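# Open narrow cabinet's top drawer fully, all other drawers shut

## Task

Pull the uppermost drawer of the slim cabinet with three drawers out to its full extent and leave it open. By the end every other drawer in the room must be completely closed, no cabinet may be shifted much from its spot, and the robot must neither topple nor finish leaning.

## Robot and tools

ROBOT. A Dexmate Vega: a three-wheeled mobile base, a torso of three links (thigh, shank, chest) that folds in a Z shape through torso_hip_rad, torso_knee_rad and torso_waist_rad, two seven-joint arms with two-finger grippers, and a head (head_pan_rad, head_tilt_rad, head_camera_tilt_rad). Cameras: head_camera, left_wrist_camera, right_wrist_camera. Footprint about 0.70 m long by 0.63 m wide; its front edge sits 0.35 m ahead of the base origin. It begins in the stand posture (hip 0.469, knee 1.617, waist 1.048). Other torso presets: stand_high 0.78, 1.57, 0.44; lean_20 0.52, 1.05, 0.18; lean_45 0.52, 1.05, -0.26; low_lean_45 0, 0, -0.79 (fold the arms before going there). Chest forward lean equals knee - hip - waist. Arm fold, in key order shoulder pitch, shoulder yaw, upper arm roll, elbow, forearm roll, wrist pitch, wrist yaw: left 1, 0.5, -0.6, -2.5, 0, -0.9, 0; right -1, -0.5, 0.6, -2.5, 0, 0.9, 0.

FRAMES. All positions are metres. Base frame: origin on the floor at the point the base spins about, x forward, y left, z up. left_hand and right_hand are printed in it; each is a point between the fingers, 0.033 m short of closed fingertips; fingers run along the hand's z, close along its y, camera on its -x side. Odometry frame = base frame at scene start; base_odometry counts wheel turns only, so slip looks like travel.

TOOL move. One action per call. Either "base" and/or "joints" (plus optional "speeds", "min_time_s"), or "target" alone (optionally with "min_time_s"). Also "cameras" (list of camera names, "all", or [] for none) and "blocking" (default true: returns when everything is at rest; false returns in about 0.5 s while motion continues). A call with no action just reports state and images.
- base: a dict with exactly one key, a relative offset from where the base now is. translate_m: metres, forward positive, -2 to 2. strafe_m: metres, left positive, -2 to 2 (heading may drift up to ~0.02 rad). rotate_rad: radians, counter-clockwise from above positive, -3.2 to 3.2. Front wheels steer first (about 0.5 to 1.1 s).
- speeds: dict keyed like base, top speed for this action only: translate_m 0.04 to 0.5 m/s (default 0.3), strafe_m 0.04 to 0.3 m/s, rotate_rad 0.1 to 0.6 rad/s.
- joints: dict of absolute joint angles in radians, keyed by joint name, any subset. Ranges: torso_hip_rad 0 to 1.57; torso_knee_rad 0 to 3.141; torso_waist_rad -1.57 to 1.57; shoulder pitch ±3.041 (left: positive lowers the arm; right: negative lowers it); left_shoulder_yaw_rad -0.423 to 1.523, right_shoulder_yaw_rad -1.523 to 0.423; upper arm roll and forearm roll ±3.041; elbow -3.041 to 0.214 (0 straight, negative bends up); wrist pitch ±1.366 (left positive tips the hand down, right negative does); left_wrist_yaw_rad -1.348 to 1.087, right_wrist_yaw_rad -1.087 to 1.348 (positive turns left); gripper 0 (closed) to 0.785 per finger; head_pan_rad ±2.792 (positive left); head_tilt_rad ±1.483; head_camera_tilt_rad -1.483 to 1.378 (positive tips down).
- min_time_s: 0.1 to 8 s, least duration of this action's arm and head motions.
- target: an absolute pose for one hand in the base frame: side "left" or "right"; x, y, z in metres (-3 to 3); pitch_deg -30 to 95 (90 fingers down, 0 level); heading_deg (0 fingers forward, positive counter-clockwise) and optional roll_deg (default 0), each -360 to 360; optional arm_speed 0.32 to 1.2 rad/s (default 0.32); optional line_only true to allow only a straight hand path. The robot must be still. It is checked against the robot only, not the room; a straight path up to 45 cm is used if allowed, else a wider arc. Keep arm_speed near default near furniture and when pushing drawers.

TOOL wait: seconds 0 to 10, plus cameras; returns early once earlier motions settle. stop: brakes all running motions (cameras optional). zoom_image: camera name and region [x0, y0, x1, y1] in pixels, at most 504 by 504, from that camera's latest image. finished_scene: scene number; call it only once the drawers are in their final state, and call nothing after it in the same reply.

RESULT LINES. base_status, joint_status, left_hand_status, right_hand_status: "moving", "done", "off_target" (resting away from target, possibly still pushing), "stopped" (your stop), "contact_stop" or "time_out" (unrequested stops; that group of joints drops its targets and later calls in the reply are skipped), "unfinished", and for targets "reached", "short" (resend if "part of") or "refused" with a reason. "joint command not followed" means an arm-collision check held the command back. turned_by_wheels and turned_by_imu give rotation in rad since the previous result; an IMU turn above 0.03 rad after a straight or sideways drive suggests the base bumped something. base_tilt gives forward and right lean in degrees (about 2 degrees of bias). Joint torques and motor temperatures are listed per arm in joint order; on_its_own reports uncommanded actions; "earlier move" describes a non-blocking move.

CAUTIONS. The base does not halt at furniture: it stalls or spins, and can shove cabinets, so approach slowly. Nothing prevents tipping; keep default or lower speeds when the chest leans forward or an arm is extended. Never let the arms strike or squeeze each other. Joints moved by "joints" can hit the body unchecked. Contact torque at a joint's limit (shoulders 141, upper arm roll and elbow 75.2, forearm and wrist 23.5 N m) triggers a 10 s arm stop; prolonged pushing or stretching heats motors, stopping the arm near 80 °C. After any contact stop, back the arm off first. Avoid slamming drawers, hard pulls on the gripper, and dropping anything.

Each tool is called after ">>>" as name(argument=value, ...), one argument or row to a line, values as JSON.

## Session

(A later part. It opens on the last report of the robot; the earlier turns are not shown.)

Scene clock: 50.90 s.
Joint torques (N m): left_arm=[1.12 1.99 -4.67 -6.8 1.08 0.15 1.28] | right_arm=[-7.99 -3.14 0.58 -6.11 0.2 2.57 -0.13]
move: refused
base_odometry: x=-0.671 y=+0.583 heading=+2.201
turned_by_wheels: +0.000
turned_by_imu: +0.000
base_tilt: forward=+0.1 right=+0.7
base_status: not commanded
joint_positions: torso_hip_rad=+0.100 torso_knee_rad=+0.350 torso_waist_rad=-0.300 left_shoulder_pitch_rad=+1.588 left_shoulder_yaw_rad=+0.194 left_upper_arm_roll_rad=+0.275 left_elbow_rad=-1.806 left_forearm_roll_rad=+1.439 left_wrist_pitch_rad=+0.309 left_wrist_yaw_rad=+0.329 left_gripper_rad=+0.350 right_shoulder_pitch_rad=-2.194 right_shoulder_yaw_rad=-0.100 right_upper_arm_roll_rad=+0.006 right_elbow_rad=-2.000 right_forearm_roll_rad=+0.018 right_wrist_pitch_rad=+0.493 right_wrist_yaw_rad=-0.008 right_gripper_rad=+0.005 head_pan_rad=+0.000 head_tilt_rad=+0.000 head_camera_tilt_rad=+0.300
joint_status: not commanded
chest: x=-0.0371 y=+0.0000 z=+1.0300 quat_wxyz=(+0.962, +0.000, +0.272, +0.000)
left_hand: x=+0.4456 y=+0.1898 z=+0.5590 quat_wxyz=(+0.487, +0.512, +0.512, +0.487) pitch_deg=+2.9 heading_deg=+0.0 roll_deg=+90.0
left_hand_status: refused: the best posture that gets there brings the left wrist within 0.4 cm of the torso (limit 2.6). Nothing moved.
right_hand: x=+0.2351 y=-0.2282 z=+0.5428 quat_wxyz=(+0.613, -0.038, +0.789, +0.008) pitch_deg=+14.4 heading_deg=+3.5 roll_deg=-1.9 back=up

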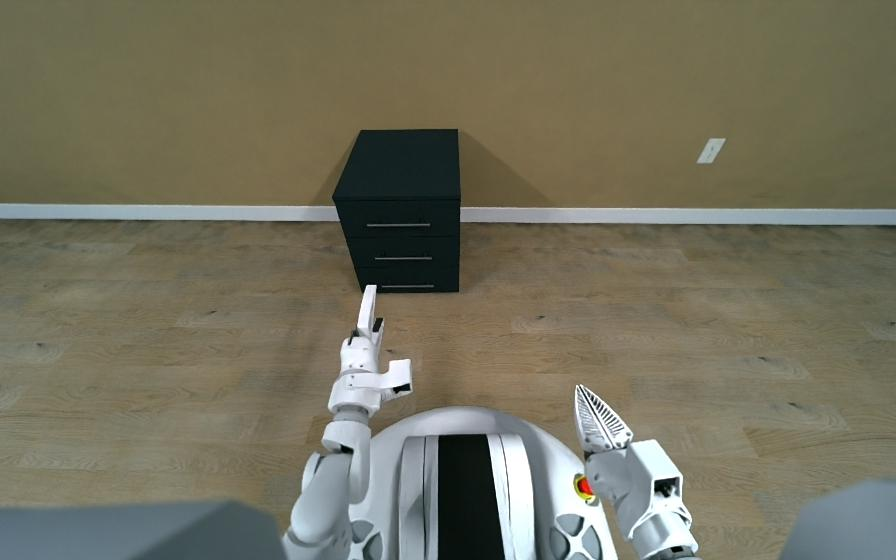

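>>> move(
  target={"side": "left", "x": 0.52, "y": 0.22, "z": 0.44, "pitch_deg": 10, "heading_deg": 0, "roll_deg": 90, "arm_speed": 0.6},
)

>>> move(
  base={"translate_m": 0.25},
  cameras=["head_camera", "left_wrist_camera"],
)

Scene clock: 54.03 s.
Joint torques (N m): left_arm=[-15.58 -2.44 -5.62 -4.85 0.23 -0.06 1.26] | right_arm=[-8.33 -3.58 0.63 -6.18 0.19 2.47 -0.08]
move: done
base_odometry: x=-0.671 y=+0.583 heading=+2.201
turned_by_wheels: +0.000
turned_by_imu: +0.000
base_tilt: forward=+0.0 right=+0.8
base_status: not commanded
joint_positions: torso_hip_rad=+0.100 torso_knee_rad=+0.350 torso_waist_rad=-0.300 left_shoulder_pitch_rad=+1.247 left_shoulder_yaw_rad=+0.169 left_upper_arm_roll_rad=+0.256 left_elbow_rad=-1.266 left_forearm_roll_rad=+1.329 left_wrist_pitch_rad=+0.189 left_wrist_yaw_rad=+0.401 left_gripper_rad=+0.350 right_shoulder_pitch_rad=-2.194 right_shoulder_yaw_rad=-0.100 right_upper_arm_roll_rad=+0.006 right_elbow_rad=-2.000 right_forearm_roll_rad=+0.018 right_wrist_pitch_rad=+0.493 right_wrist_yaw_rad=-0.008 right_gripper_rad=+0.005 head_pan_rad=+0.000 head_tilt_rad=+0.000 head_camera_tilt_rad=+0.300
joint_status: not commanded
chest: x=-0.0371 y=+0.0000 z=+1.0300 quat_wxyz=(+0.962, +0.000, +0.272, +0.000)
left_hand: x=+0.5193 y=+0.2197 z=+0.4404 quat_wxyz=(+0.455, +0.542, +0.541, +0.455) pitch_deg=+10.0 heading_deg=+0.0 roll_deg=-90.0
left_hand_status: reached (straight line, planned for 1.2 s): 1 mm and 0.0 deg off.
right_hand: x=+0.2351 y=-0.2282 z=+0.5428 quat_wxyz=(+0.613, -0.038, +0.789, +0.008) pitch_deg=+14.4 heading_deg=+3.5 roll_deg=-1.9 back=up
pictures: none

Scene clock: 56.90 s.
Joint torques (N m): left_arm=[-15 -2.3 -5.52 -4.65 0.21 -0.11 1.24] | right_arm=[-8.46 -3.73 0.68 -5.9 0.18 2.54 -0.05]
move: done
base_odometry: x=-0.818 y=+0.784 heading=+2.202
turned_by_wheels: +0.001
turned_by_imu: +0.001
base_tilt: forward=+0.0 right=+0.7
base_status: done
joint_positions: torso_hip_rad=+0.100 torso_knee_rad=+0.350 torso_waist_rad=-0.300 left_shoulder_pitch_rad=+1.244 left_shoulder_yaw_rad=+0.169 left_upper_arm_roll_rad=+0.256 left_elbow_rad=-1.263 left_forearm_roll_rad=+1.329 left_wrist_pitch_rad=+0.188 left_wrist_yaw_rad=+0.401 left_gripper_rad=+0.350 right_shoulder_pitch_rad=-2.194 right_shoulder_yaw_rad=-0.100 right_upper_arm_roll_rad=+0.006 right_elbow_rad=-2.000 right_forearm_roll_rad=+0.018 right_wrist_pitch_rad=+0.493 right_wrist_yaw_rad=-0.008 right_gripper_rad=+0.005 head_pan_rad=+0.000 head_tilt_rad=+0.000 head_camera_tilt_rad=+0.300
joint_status: not commanded
chest: x=-0.0371 y=+0.0000 z=+1.0300 quat_wxyz=(+0.962, +0.000, +0.272, +0.000)
left_hand: x=+0.5198 y=+0.2199 z=+0.4397 quat_wxyz=(+0.454, +0.542, +0.542, +0.454) pitch_deg=+10.0 heading_deg=+0.0 roll_deg=-90.0
right_hand: x=+0.2352 y=-0.2282 z=+0.5428 quat_wxyz=(+0.613, -0.038, +0.789, +0.008) pitch_deg=+14.4 heading_deg=+3.5 roll_deg=-1.9 back=up

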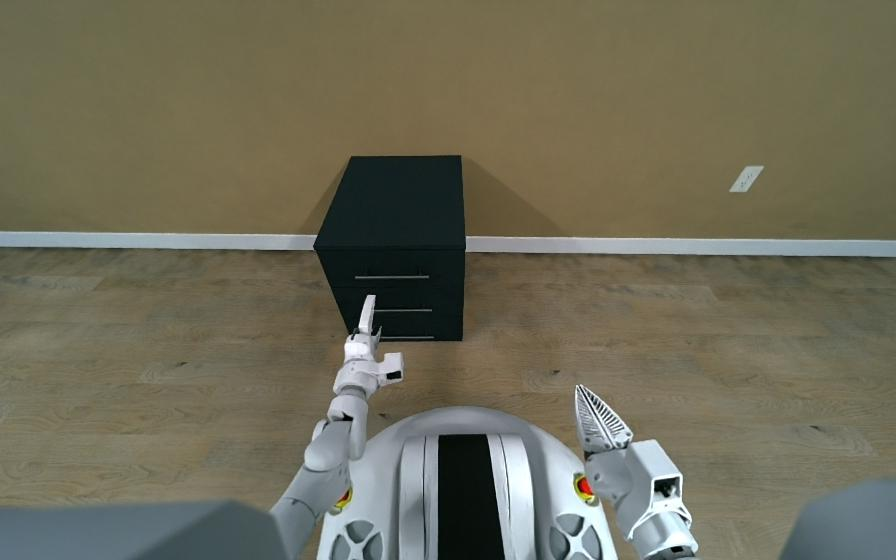

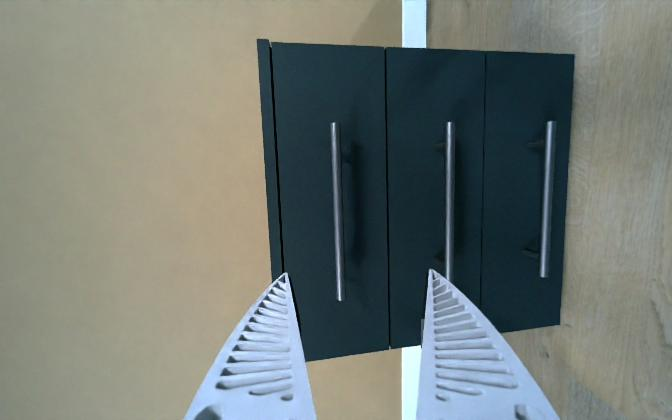

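>>> move(
  base={"translate_m": 0.1},
  cameras=["head_camera", "left_wrist_camera"],
)

Scene clock: 59.17 s.
Joint torques (N m): left_arm=[-14.57 -2.11 -5.42 -4.99 0.25 -0.02 1.23] | right_arm=[-8.24 -3.65 0.68 -5.86 0.18 2.4 -0.03]
move: done
base_odometry: x=-0.877 y=+0.865 heading=+2.203
turned_by_wheels: +0.001
turned_by_imu: +0.001
base_tilt: forward=+0.0 right=+0.7
base_status: done
joint_positions: torso_hip_rad=+0.100 torso_knee_rad=+0.350 torso_waist_rad=-0.300 left_shoulder_pitch_rad=+1.244 left_shoulder_yaw_rad=+0.169 left_upper_arm_roll_rad=+0.256 left_elbow_rad=-1.262 left_forearm_roll_rad=+1.329 left_wrist_pitch_rad=+0.188 left_wrist_yaw_rad=+0.401 left_gripper_rad=+0.350 right_shoulder_pitch_rad=-2.194 right_shoulder_yaw_rad=-0.100 right_upper_arm_roll_rad=+0.006 right_elbow_rad=-2.000 right_forearm_roll_rad=+0.018 right_wrist_pitch_rad=+0.493 right_wrist_yaw_rad=-0.008 right_gripper_rad=+0.005 head_pan_rad=+0.000 head_tilt_rad=+0.000 head_camera_tilt_rad=+0.300
joint_status: not commanded
chest: x=-0.0371 y=+0.0000 z=+1.0300 quat_wxyz=(+0.962, +0.000, +0.272, +0.000)
left_hand: x=+0.5198 y=+0.2199 z=+0.4397 quat_wxyz=(+0.454, +0.542, +0.542, +0.454) pitch_deg=+10.0 heading_deg=+0.0 roll_deg=-90.0
right_hand: x=+0.2352 y=-0.2282 z=+0.5427 quat_wxyz=(+0.613, -0.038, +0.789, +0.008) pitch_deg=+14.4 heading_deg=+3.5 roll_deg=-1.9 back=up

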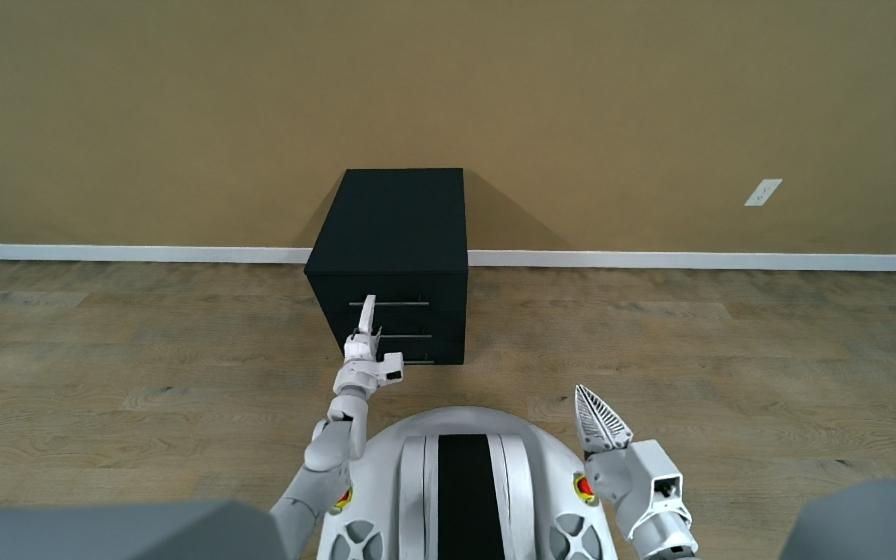

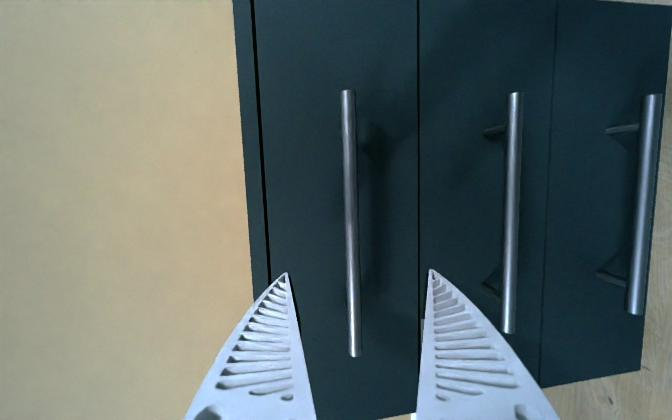

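>>> move(
  base={"translate_m": 0.06},
  speeds={"translate_m": 0.1},
  cameras=["head_camera", "left_wrist_camera"],
)

Scene clock: 60.83 s.
Joint torques (N m): left_arm=[-18.58 -2.12 -5.39 -6.71 0.35 0.01 0.68] | right_arm=[-8.1 -3.5 0.67 -5.82 0.19 2.33 0]
move: done
base_odometry: x=-0.913 y=+0.914 heading=+2.204
turned_by_wheels: +0.001
turned_by_imu: +0.001
base_tilt: forward=+0.1 right=+0.8
base_status: done
joint_positions: torso_hip_rad=+0.100 torso_knee_rad=+0.350 torso_waist_rad=-0.300 left_shoulder_pitch_rad=+1.244 left_shoulder_yaw_rad=+0.169 left_upper_arm_roll_rad=+0.256 left_elbow_rad=-1.262 left_forearm_roll_rad=+1.328 left_wrist_pitch_rad=+0.188 left_wrist_yaw_rad=+0.402 left_gripper_rad=+0.350 right_shoulder_pitch_rad=-2.194 right_shoulder_yaw_rad=-0.100 right_upper_arm_roll_rad=+0.006 right_elbow_rad=-2.000 right_forearm_roll_rad=+0.018 right_wrist_pitch_rad=+0.493 right_wrist_yaw_rad=-0.008 right_gripper_rad=+0.005 head_pan_rad=+0.000 head_tilt_rad=+0.000 head_camera_tilt_rad=+0.300
joint_status: not commanded
chest: x=-0.0371 y=+0.0000 z=+1.0300 quat_wxyz=(+0.962, +0.000, +0.272, +0.000)
left_hand: x=+0.5197 y=+0.2199 z=+0.4396 quat_wxyz=(+0.454, +0.542, +0.542, +0.454) pitch_deg=+10.0 heading_deg=+0.0 roll_deg=-90.0
right_hand: x=+0.2351 y=-0.2282 z=+0.5428 quat_wxyz=(+0.613, -0.038, +0.789, +0.008) pitch_deg=+14.4 heading_deg=+3.5 roll_deg=-1.9 back=up

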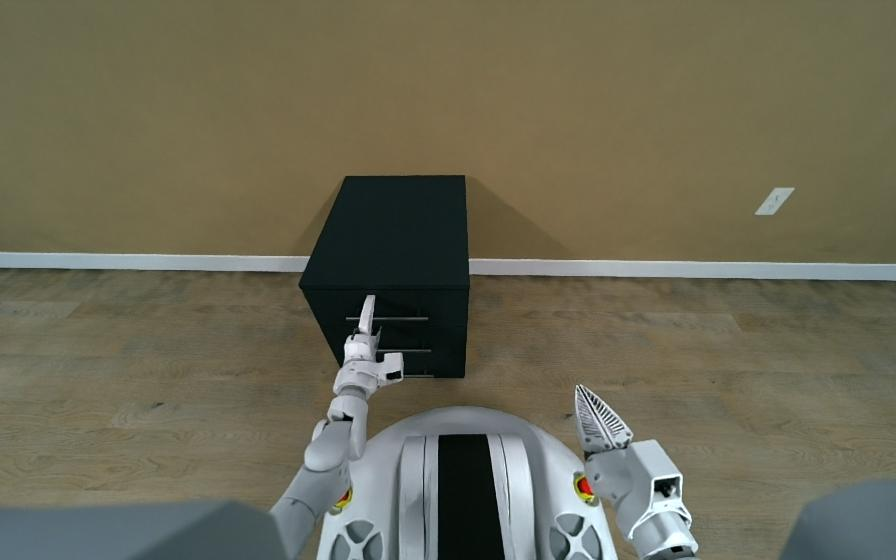

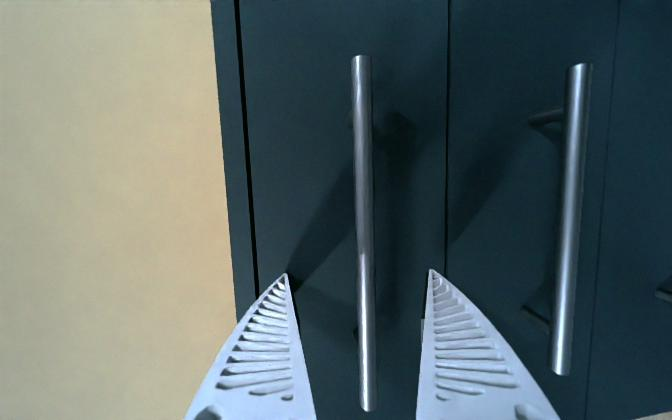

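>>> move(
  joints={"left_gripper_rad": 0.01},
  cameras=["left_wrist_camera"],
)

>>> move(
  base={"translate_m": -0.1},
  speeds={"translate_m": 0.1},
  cameras=["head_camera", "left_wrist_camera"],
)

Scene clock: 62.03 s.
Joint torques (N m): left_arm=[-16.61 -2.13 -5.37 -7.94 0.79 0.05 2.64] | right_arm=[-8.26 -3.64 0.65 -5.85 0.18 2.25 0]
move: done
base_odometry: x=-0.913 y=+0.914 heading=+2.204
turned_by_wheels: +0.000
turned_by_imu: +0.000
base_tilt: forward=+0.1 right=+0.7
base_status: not commanded
joint_positions: torso_hip_rad=+0.100 torso_knee_rad=+0.350 torso_waist_rad=-0.300 left_shoulder_pitch_rad=+1.244 left_shoulder_yaw_rad=+0.169 left_upper_arm_roll_rad=+0.256 left_elbow_rad=-1.262 left_forearm_roll_rad=+1.328 left_wrist_pitch_rad=+0.188 left_wrist_yaw_rad=+0.401 left_gripper_rad=+0.010 right_shoulder_pitch_rad=-2.194 right_shoulder_yaw_rad=-0.100 right_upper_arm_roll_rad=+0.006 right_elbow_rad=-2.000 right_forearm_roll_rad=+0.018 right_wrist_pitch_rad=+0.493 right_wrist_yaw_rad=-0.008 right_gripper_rad=+0.005 head_pan_rad=+0.000 head_tilt_rad=+0.000 head_camera_tilt_rad=+0.300
joint_status: all done
chest: x=-0.0371 y=+0.0000 z=+1.0299 quat_wxyz=(+0.962, +0.000, +0.272, +0.000)
left_hand: x=+0.5197 y=+0.2200 z=+0.4393 quat_wxyz=(+0.454, +0.542, +0.542, +0.454) pitch_deg=+10.1 heading_deg=+0.0 roll_deg=-90.0
right_hand: x=+0.2352 y=-0.2282 z=+0.5427 quat_wxyz=(+0.613, -0.038, +0.789, +0.008) pitch_deg=+14.4 heading_deg=+3.5 roll_deg=-1.9 back=up

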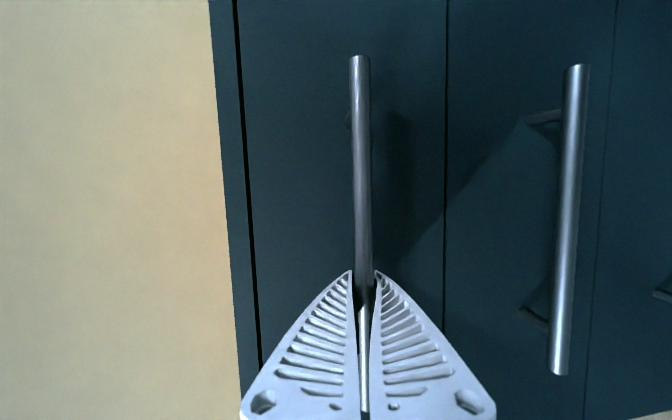

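Scene clock: 63.83 s.
Joint torques (N m): left_arm=[-15.63 -2.37 -3.55 -8.99 1.33 -0.96 2.6] | right_arm=[-8.03 -3.43 0.7 -5.71 0.16 2.41 0.04]
move: done
base_odometry: x=-0.854 y=+0.833 heading=+2.204
turned_by_wheels: +0.000
turned_by_imu: +0.000
base_tilt: forward=+0.0 right=+0.7
base_status: done
joint_positions: torso_hip_rad=+0.100 torso_knee_rad=+0.350 torso_waist_rad=-0.300 left_shoulder_pitch_rad=+1.244 left_shoulder_yaw_rad=+0.169 left_upper_arm_roll_rad=+0.256 left_elbow_rad=-1.262 left_forearm_roll_rad=+1.328 left_wrist_pitch_rad=+0.188 left_wrist_yaw_rad=+0.401 left_gripper_rad=+0.010 right_shoulder_pitch_rad=-2.194 right_shoulder_yaw_rad=-0.100 right_upper_arm_roll_rad=+0.006 right_elbow_rad=-2.000 right_forearm_roll_rad=+0.018 right_wrist_pitch_rad=+0.493 right_wrist_yaw_rad=-0.008 right_gripper_rad=+0.005 head_pan_rad=+0.000 head_tilt_rad=+0.000 head_camera_tilt_rad=+0.300
joint_status: not commanded
chest: x=-0.0370 y=+0.0000 z=+1.0299 quat_wxyz=(+0.962, +0.000, +0.272, +0.000)
left_hand: x=+0.5197 y=+0.2202 z=+0.4392 quat_wxyz=(+0.454, +0.542, +0.542, +0.454) pitch_deg=+10.1 heading_deg=+0.0 roll_deg=-90.0
right_hand: x=+0.2352 y=-0.2282 z=+0.5427 quat_wxyz=(+0.613, -0.038, +0.789, +0.008) pitch_deg=+14.4 heading_deg=+3.5 roll_deg=-1.9 back=up

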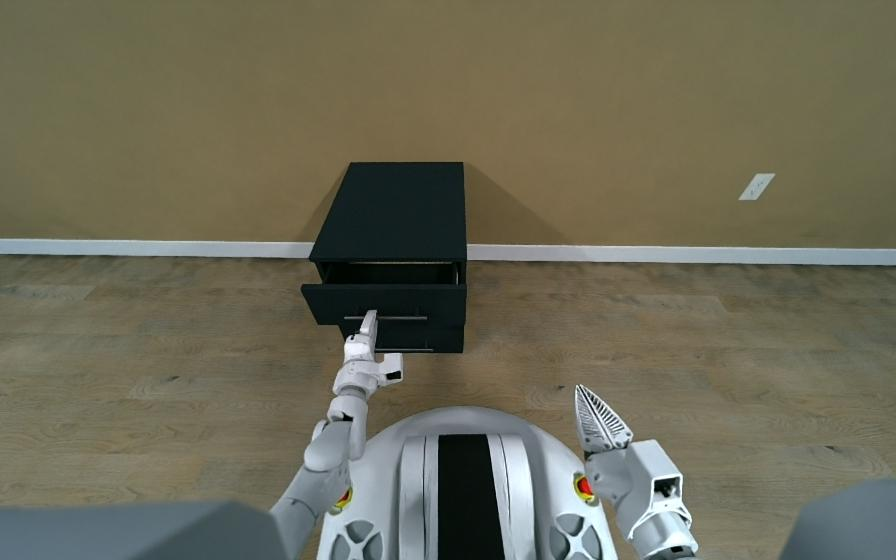

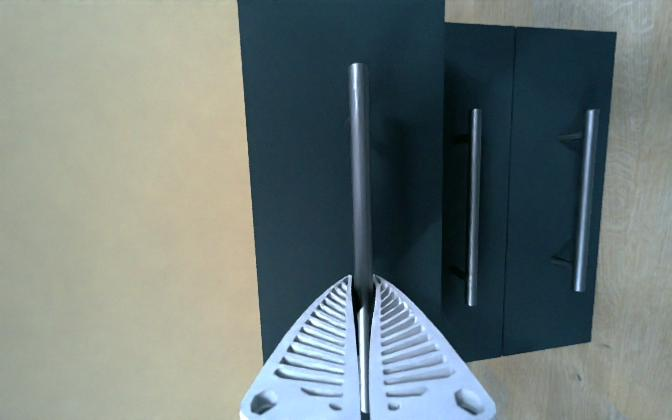

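>>> move(
  base={"translate_m": -0.22},
  speeds={"translate_m": 0.15},
  cameras=["head_camera", "left_wrist_camera"],
)

Scene clock: 66.63 s.
Joint torques (N m): left_arm=[-15.93 -2.51 -0.73 -9.64 1.88 -1.87 2.57] | right_arm=[-8.19 -3.25 0.76 -5.72 0.18 2.57 0.02]
move: done
base_odometry: x=-0.723 y=+0.656 heading=+2.205
turned_by_wheels: +0.001
turned_by_imu: +0.003
base_tilt: forward=+0.0 right=+0.8
base_status: done
joint_positions: torso_hip_rad=+0.100 torso_knee_rad=+0.350 torso_waist_rad=-0.300 left_shoulder_pitch_rad=+1.244 left_shoulder_yaw_rad=+0.169 left_upper_arm_roll_rad=+0.256 left_elbow_rad=-1.262 left_forearm_roll_rad=+1.328 left_wrist_pitch_rad=+0.189 left_wrist_yaw_rad=+0.401 left_gripper_rad=+0.010 right_shoulder_pitch_rad=-2.194 right_shoulder_yaw_rad=-0.100 right_upper_arm_roll_rad=+0.006 right_elbow_rad=-2.000 right_forearm_roll_rad=+0.018 right_wrist_pitch_rad=+0.493 right_wrist_yaw_rad=-0.008 right_gripper_rad=+0.005 head_pan_rad=+0.000 head_tilt_rad=+0.000 head_camera_tilt_rad=+0.300
joint_status: not commanded
chest: x=-0.0370 y=+0.0000 z=+1.0299 quat_wxyz=(+0.962, +0.000, +0.272, +0.000)
left_hand: x=+0.5197 y=+0.2205 z=+0.4392 quat_wxyz=(+0.454, +0.542, +0.542, +0.454) pitch_deg=+10.1 heading_deg=+0.1 roll_deg=-90.0
right_hand: x=+0.2352 y=-0.2282 z=+0.5427 quat_wxyz=(+0.613, -0.038, +0.789, +0.008) pitch_deg=+14.4 heading_deg=+3.5 roll_deg=-1.9 back=up

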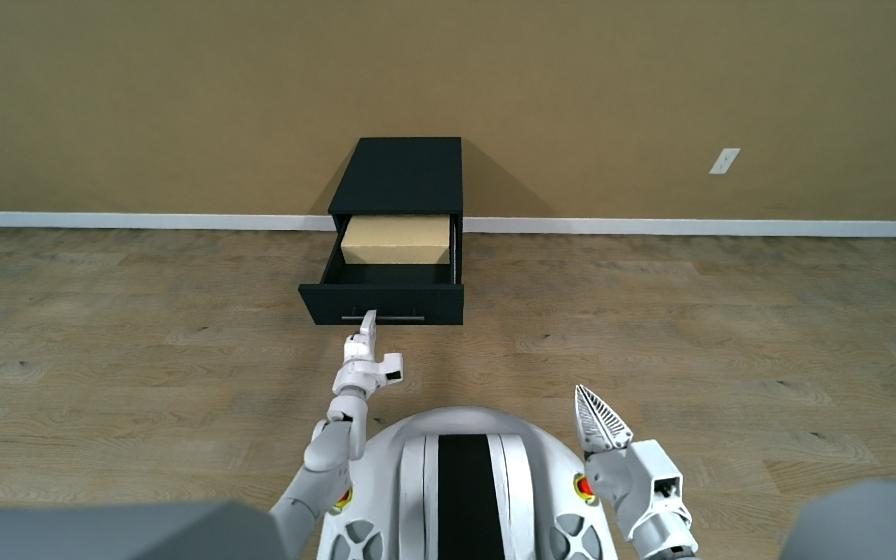

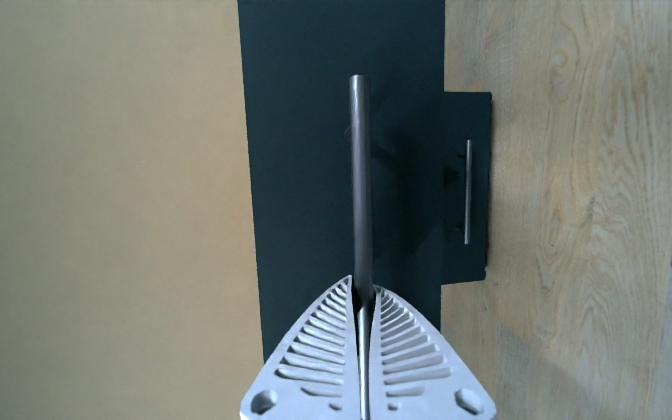

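>>> move(
  base={"translate_m": -0.06},
  speeds={"translate_m": 0.06},
  cameras=["head_camera", "left_wrist_camera"],
)

Scene clock: 68.47 s.
Joint torques (N m): left_arm=[-15.53 -2.04 -0.5 -9.06 1.87 -1.72 2.54] | right_arm=[-8.34 -3.18 0.78 -5.67 0.2 2.57 0.02]
move: done
base_odometry: x=-0.687 y=+0.608 heading=+2.206
turned_by_wheels: +0.001
turned_by_imu: +0.001
base_tilt: forward=+0.0 right=+0.7
base_status: done
joint_positions: torso_hip_rad=+0.100 torso_knee_rad=+0.350 torso_waist_rad=-0.300 left_shoulder_pitch_rad=+1.244 left_shoulder_yaw_rad=+0.169 left_upper_arm_roll_rad=+0.256 left_elbow_rad=-1.262 left_forearm_roll_rad=+1.328 left_wrist_pitch_rad=+0.189 left_wrist_yaw_rad=+0.401 left_gripper_rad=+0.010 right_shoulder_pitch_rad=-2.194 right_shoulder_yaw_rad=-0.100 right_upper_arm_roll_rad=+0.006 right_elbow_rad=-2.000 right_forearm_roll_rad=+0.018 right_wrist_pitch_rad=+0.493 right_wrist_yaw_rad=-0.008 right_gripper_rad=+0.005 head_pan_rad=+0.000 head_tilt_rad=+0.000 head_camera_tilt_rad=+0.300
joint_status: not commanded
chest: x=-0.0370 y=+0.0000 z=+1.0299 quat_wxyz=(+0.962, +0.000, +0.272, +0.000)
left_hand: x=+0.5197 y=+0.2205 z=+0.4392 quat_wxyz=(+0.454, +0.542, +0.542, +0.454) pitch_deg=+10.1 heading_deg=+0.1 roll_deg=-90.0
right_hand: x=+0.2352 y=-0.2282 z=+0.5427 quat_wxyz=(+0.613, -0.038, +0.789, +0.008) pitch_deg=+14.4 heading_deg=+3.5 roll_deg=-1.9 back=up

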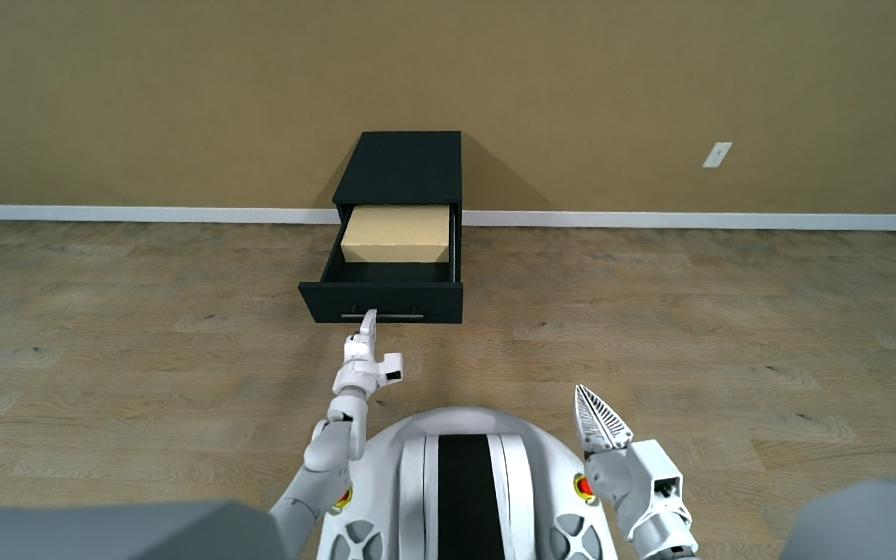

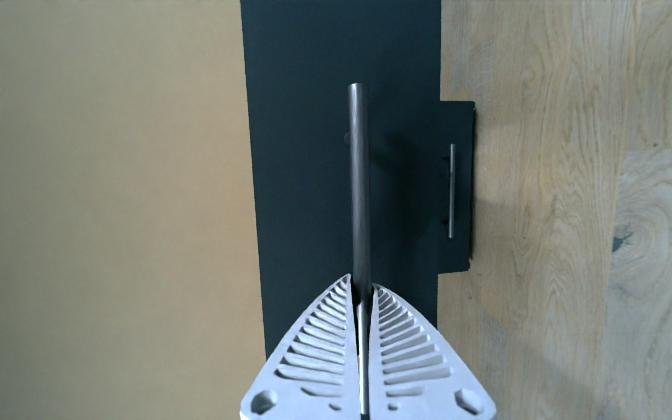

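>>> move(
  base={"translate_m": -0.06},
  speeds={"translate_m": 0.06},
  cameras=["head_camera", "left_wrist_camera"],
)

Scene clock: 70.23 s.
Joint torques (N m): left_arm=[-14.96 -2.09 -0.52 -6.12 0.65 -0.1 1.17] | right_arm=[-8.36 -3.01 0.71 -5.42 0.17 2.56 0.01]
move: done
base_odometry: x=-0.651 y=+0.560 heading=+2.208
turned_by_wheels: +0.001
turned_by_imu: +0.001
base_tilt: forward=+0.0 right=+0.7
base_status: done
joint_positions: torso_hip_rad=+0.100 torso_knee_rad=+0.350 torso_waist_rad=-0.300 left_shoulder_pitch_rad=+1.244 left_shoulder_yaw_rad=+0.169 left_upper_arm_roll_rad=+0.256 left_elbow_rad=-1.262 left_forearm_roll_rad=+1.328 left_wrist_pitch_rad=+0.188 left_wrist_yaw_rad=+0.401 left_gripper_rad=+0.010 right_shoulder_pitch_rad=-2.194 right_shoulder_yaw_rad=-0.100 right_upper_arm_roll_rad=+0.006 right_elbow_rad=-2.000 right_forearm_roll_rad=+0.018 right_wrist_pitch_rad=+0.493 right_wrist_yaw_rad=-0.008 right_gripper_rad=+0.005 head_pan_rad=+0.000 head_tilt_rad=+0.000 head_camera_tilt_rad=+0.300
joint_status: not commanded
chest: x=-0.0371 y=+0.0000 z=+1.0299 quat_wxyz=(+0.962, +0.000, +0.272, +0.000)
left_hand: x=+0.5198 y=+0.2202 z=+0.4397 quat_wxyz=(+0.454, +0.542, +0.542, +0.454) pitch_deg=+10.0 heading_deg=+0.0 roll_deg=-90.0
right_hand: x=+0.2352 y=-0.2282 z=+0.5427 quat_wxyz=(+0.613, -0.038, +0.789, +0.008) pitch_deg=+14.4 heading_deg=+3.5 roll_deg=-1.9 back=up

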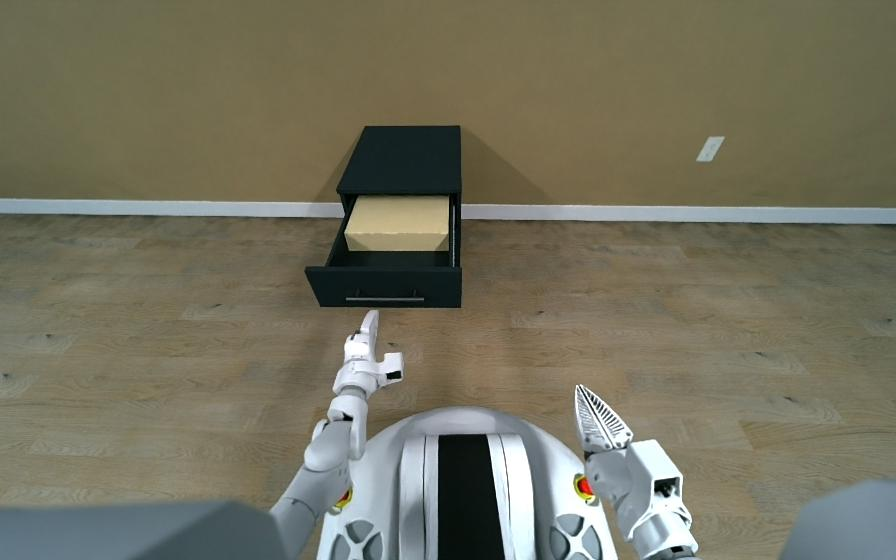

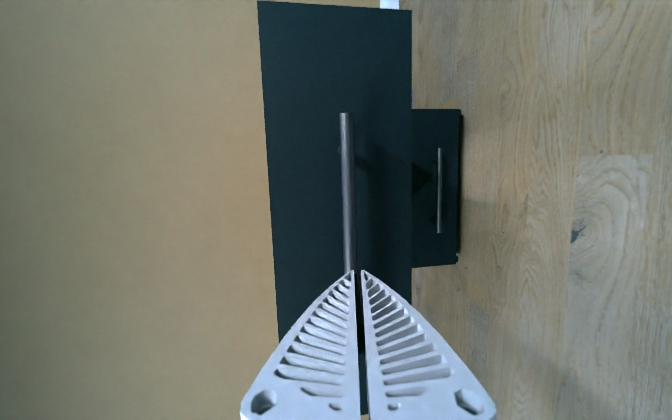

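>>> move(
  joints={"left_gripper_rad": 0.3},
)

>>> move(
  base={"translate_m": 0.062},
  speeds={"translate_m": 0.08},
  cameras=["left_wrist_camera"],
)

>>> move(
  joints={"left_gripper_rad": 0.0},
  cameras=["head_camera"],
)

>>> move(
  base={"translate_m": -0.03},
  speeds={"translate_m": 0.05},
  cameras=["head_camera", "left_wrist_camera"],
)

Scene clock: 71.77 s.
Joint torques (N m): left_arm=[-15.09 -2.4 -0.45 -6.06 0.61 -0.16 1.17] | right_arm=[-8.48 -2.95 0.72 -5.41 0.16 2.59 0.02]
move: done
base_odometry: x=-0.651 y=+0.560 heading=+2.208
turned_by_wheels: +0.000
turned_by_imu: +0.000
base_tilt: forward=+0.0 right=+0.8
base_status: not commanded
joint_positions: torso_hip_rad=+0.100 torso_knee_rad=+0.350 torso_waist_rad=-0.300 left_shoulder_pitch_rad=+1.244 left_shoulder_yaw_rad=+0.169 left_upper_arm_roll_rad=+0.256 left_elbow_rad=-1.262 left_forearm_roll_rad=+1.328 left_wrist_pitch_rad=+0.188 left_wrist_yaw_rad=+0.401 left_gripper_rad=+0.300 right_shoulder_pitch_rad=-2.194 right_shoulder_yaw_rad=-0.100 right_upper_arm_roll_rad=+0.006 right_elbow_rad=-2.000 right_forearm_roll_rad=+0.018 right_wrist_pitch_rad=+0.493 right_wrist_yaw_rad=-0.008 right_gripper_rad=+0.005 head_pan_rad=+0.000 head_tilt_rad=+0.000 head_camera_tilt_rad=+0.300
joint_status: all done
chest: x=-0.0371 y=+0.0000 z=+1.0299 quat_wxyz=(+0.962, +0.000, +0.272, +0.000)
left_hand: x=+0.5198 y=+0.2202 z=+0.4397 quat_wxyz=(+0.454, +0.542, +0.542, +0.454) pitch_deg=+10.0 heading_deg=+0.0 roll_deg=-90.0
right_hand: x=+0.2352 y=-0.2282 z=+0.5427 quat_wxyz=(+0.613, -0.038, +0.789, +0.008) pitch_deg=+14.4 heading_deg=+3.5 roll_deg=-1.9 back=up
pictures: none

Scene clock: 73.37 s.
Joint torques (N m): left_arm=[-15.06 -2.15 -0.54 -6 0.6 -0.07 1.17] | right_arm=[-8.56 -2.68 0.75 -5.45 0.12 2.67 0.03]
move: done
base_odometry: x=-0.688 y=+0.609 heading=+2.208
turned_by_wheels: +0.000
turned_by_imu: +0.000
base_tilt: forward=+0.0 right=+0.7
base_status: done
joint_positions: torso_hip_rad=+0.100 torso_knee_rad=+0.350 torso_waist_rad=-0.300 left_shoulder_pitch_rad=+1.244 left_shoulder_yaw_rad=+0.169 left_upper_arm_roll_rad=+0.256 left_elbow_rad=-1.262 left_forearm_roll_rad=+1.328 left_wrist_pitch_rad=+0.188 left_wrist_yaw_rad=+0.401 left_gripper_rad=+0.300 right_shoulder_pitch_rad=-2.194 right_shoulder_yaw_rad=-0.100 right_upper_arm_roll_rad=+0.006 right_elbow_rad=-2.000 right_forearm_roll_rad=+0.018 right_wrist_pitch_rad=+0.493 right_wrist_yaw_rad=-0.008 right_gripper_rad=+0.005 head_pan_rad=+0.000 head_tilt_rad=+0.000 head_camera_tilt_rad=+0.300
joint_status: not commanded
chest: x=-0.0371 y=+0.0000 z=+1.0299 quat_wxyz=(+0.962, +0.000, +0.272, +0.000)
left_hand: x=+0.5198 y=+0.2202 z=+0.4397 quat_wxyz=(+0.454, +0.542, +0.542, +0.454) pitch_deg=+10.0 heading_deg=+0.0 roll_deg=-90.0
right_hand: x=+0.2352 y=-0.2282 z=+0.5428 quat_wxyz=(+0.613, -0.038, +0.789, +0.008) pitch_deg=+14.4 heading_deg=+3.5 roll_deg=-1.9 back=up

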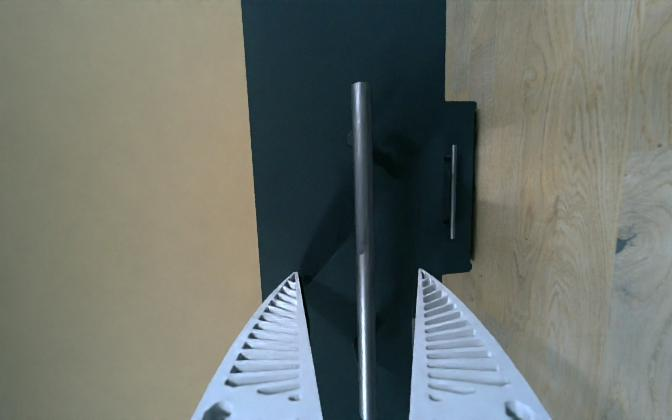

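Scene clock: 74.20 s.
Joint torques (N m): left_arm=[-14.95 -2.47 -0.47 -7.71 0.75 0.05 2.59] | right_arm=[-8.6 -2.68 0.69 -5.49 0.15 2.72 0.04]
move: done
base_odometry: x=-0.688 y=+0.609 heading=+2.208
turned_by_wheels: +0.000
turned_by_imu: +0.000
base_tilt: forward=+0.0 right=+0.7
base_status: not commanded
joint_positions: torso_hip_rad=+0.100 torso_knee_rad=+0.350 torso_waist_rad=-0.300 left_shoulder_pitch_rad=+1.244 left_shoulder_yaw_rad=+0.169 left_upper_arm_roll_rad=+0.256 left_elbow_rad=-1.262 left_forearm_roll_rad=+1.328 left_wrist_pitch_rad=+0.188 left_wrist_yaw_rad=+0.401 left_gripper_rad=+0.000 right_shoulder_pitch_rad=-2.194 right_shoulder_yaw_rad=-0.100 right_upper_arm_roll_rad=+0.006 right_elbow_rad=-2.000 right_forearm_roll_rad=+0.018 right_wrist_pitch_rad=+0.493 right_wrist_yaw_rad=-0.008 right_gripper_rad=+0.005 head_pan_rad=+0.000 head_tilt_rad=+0.000 head_camera_tilt_rad=+0.300
joint_status: all done
chest: x=-0.0371 y=+0.0000 z=+1.0299 quat_wxyz=(+0.962, +0.000, +0.272, +0.000)
left_hand: x=+0.5198 y=+0.2202 z=+0.4394 quat_wxyz=(+0.454, +0.542, +0.542, +0.454) pitch_deg=+10.1 heading_deg=+0.0 roll_deg=-90.0
right_hand: x=+0.2352 y=-0.2282 z=+0.5427 quat_wxyz=(+0.613, -0.038, +0.789, +0.008) pitch_deg=+14.4 heading_deg=+3.5 roll_deg=-1.9 back=up

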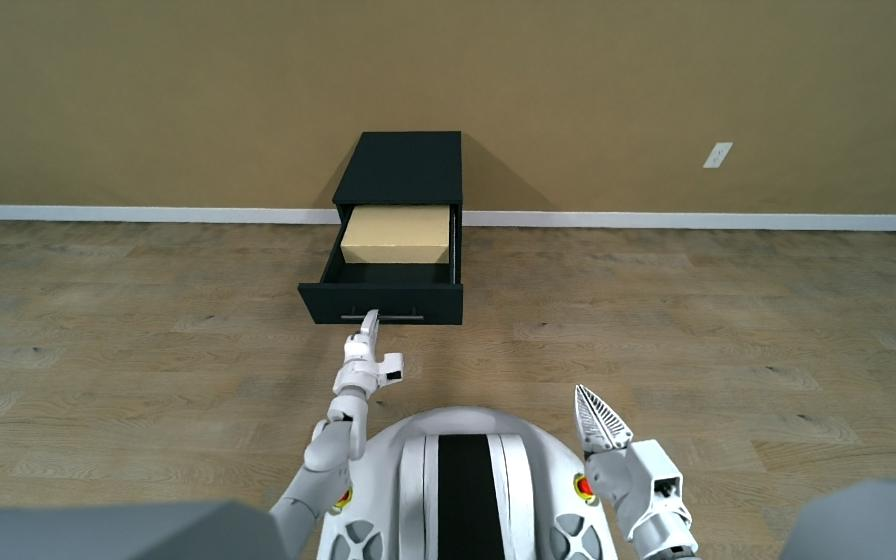

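Scene clock: 75.43 s.
Joint torques (N m): left_arm=[-13.57 -2.52 -0.4 -6.21 0.63 0.21 1.2] | right_arm=[-8.6 -2.5 0.75 -5.68 0.15 2.78 0.03]
move: done
base_odometry: x=-0.670 y=+0.585 heading=+2.208
turned_by_wheels: +0.001
turned_by_imu: +0.001
base_tilt: forward=+0.0 right=+0.7
base_status: done
joint_positions: torso_hip_rad=+0.100 torso_knee_rad=+0.350 torso_waist_rad=-0.300 left_shoulder_pitch_rad=+1.244 left_shoulder_yaw_rad=+0.169 left_upper_arm_roll_rad=+0.256 left_elbow_rad=-1.262 left_forearm_roll_rad=+1.328 left_wrist_pitch_rad=+0.188 left_wrist_yaw_rad=+0.401 left_gripper_rad=+0.000 right_shoulder_pitch_rad=-2.194 right_shoulder_yaw_rad=-0.100 right_upper_arm_roll_rad=+0.006 right_elbow_rad=-2.000 right_forearm_roll_rad=+0.018 right_wrist_pitch_rad=+0.493 right_wrist_yaw_rad=-0.008 right_gripper_rad=+0.005 head_pan_rad=+0.000 head_tilt_rad=+0.000 head_camera_tilt_rad=+0.300
joint_status: not commanded
chest: x=-0.0371 y=+0.0000 z=+1.0299 quat_wxyz=(+0.962, +0.000, +0.272, +0.000)
left_hand: x=+0.5199 y=+0.2202 z=+0.4397 quat_wxyz=(+0.454, +0.542, +0.542, +0.454) pitch_deg=+10.0 heading_deg=+0.0 roll_deg=-90.0
right_hand: x=+0.2352 y=-0.2282 z=+0.5427 quat_wxyz=(+0.613, -0.038, +0.789, +0.008) pitch_deg=+14.4 heading_deg=+3.5 roll_deg=-1.9 back=up

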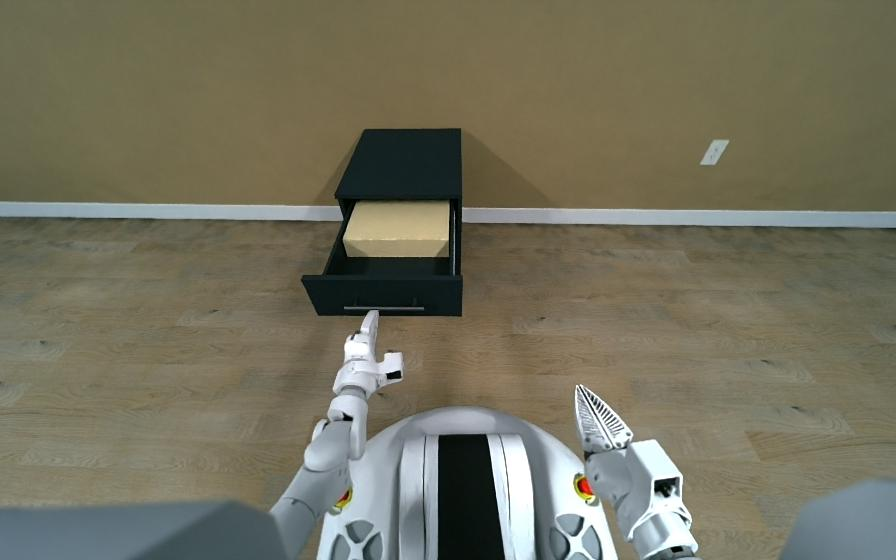

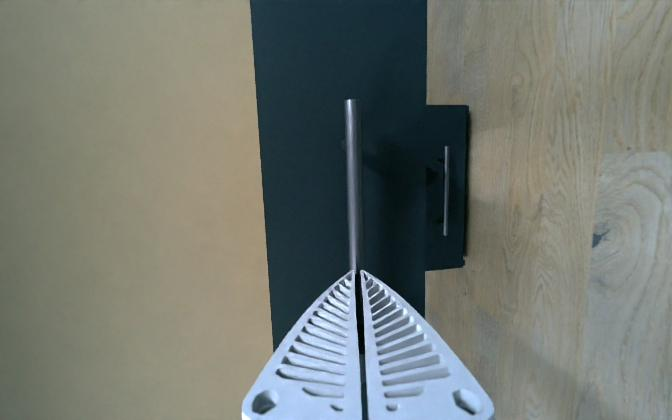

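>>> finished_scene(
  scene=1,
)

The scene is finished: the task was done.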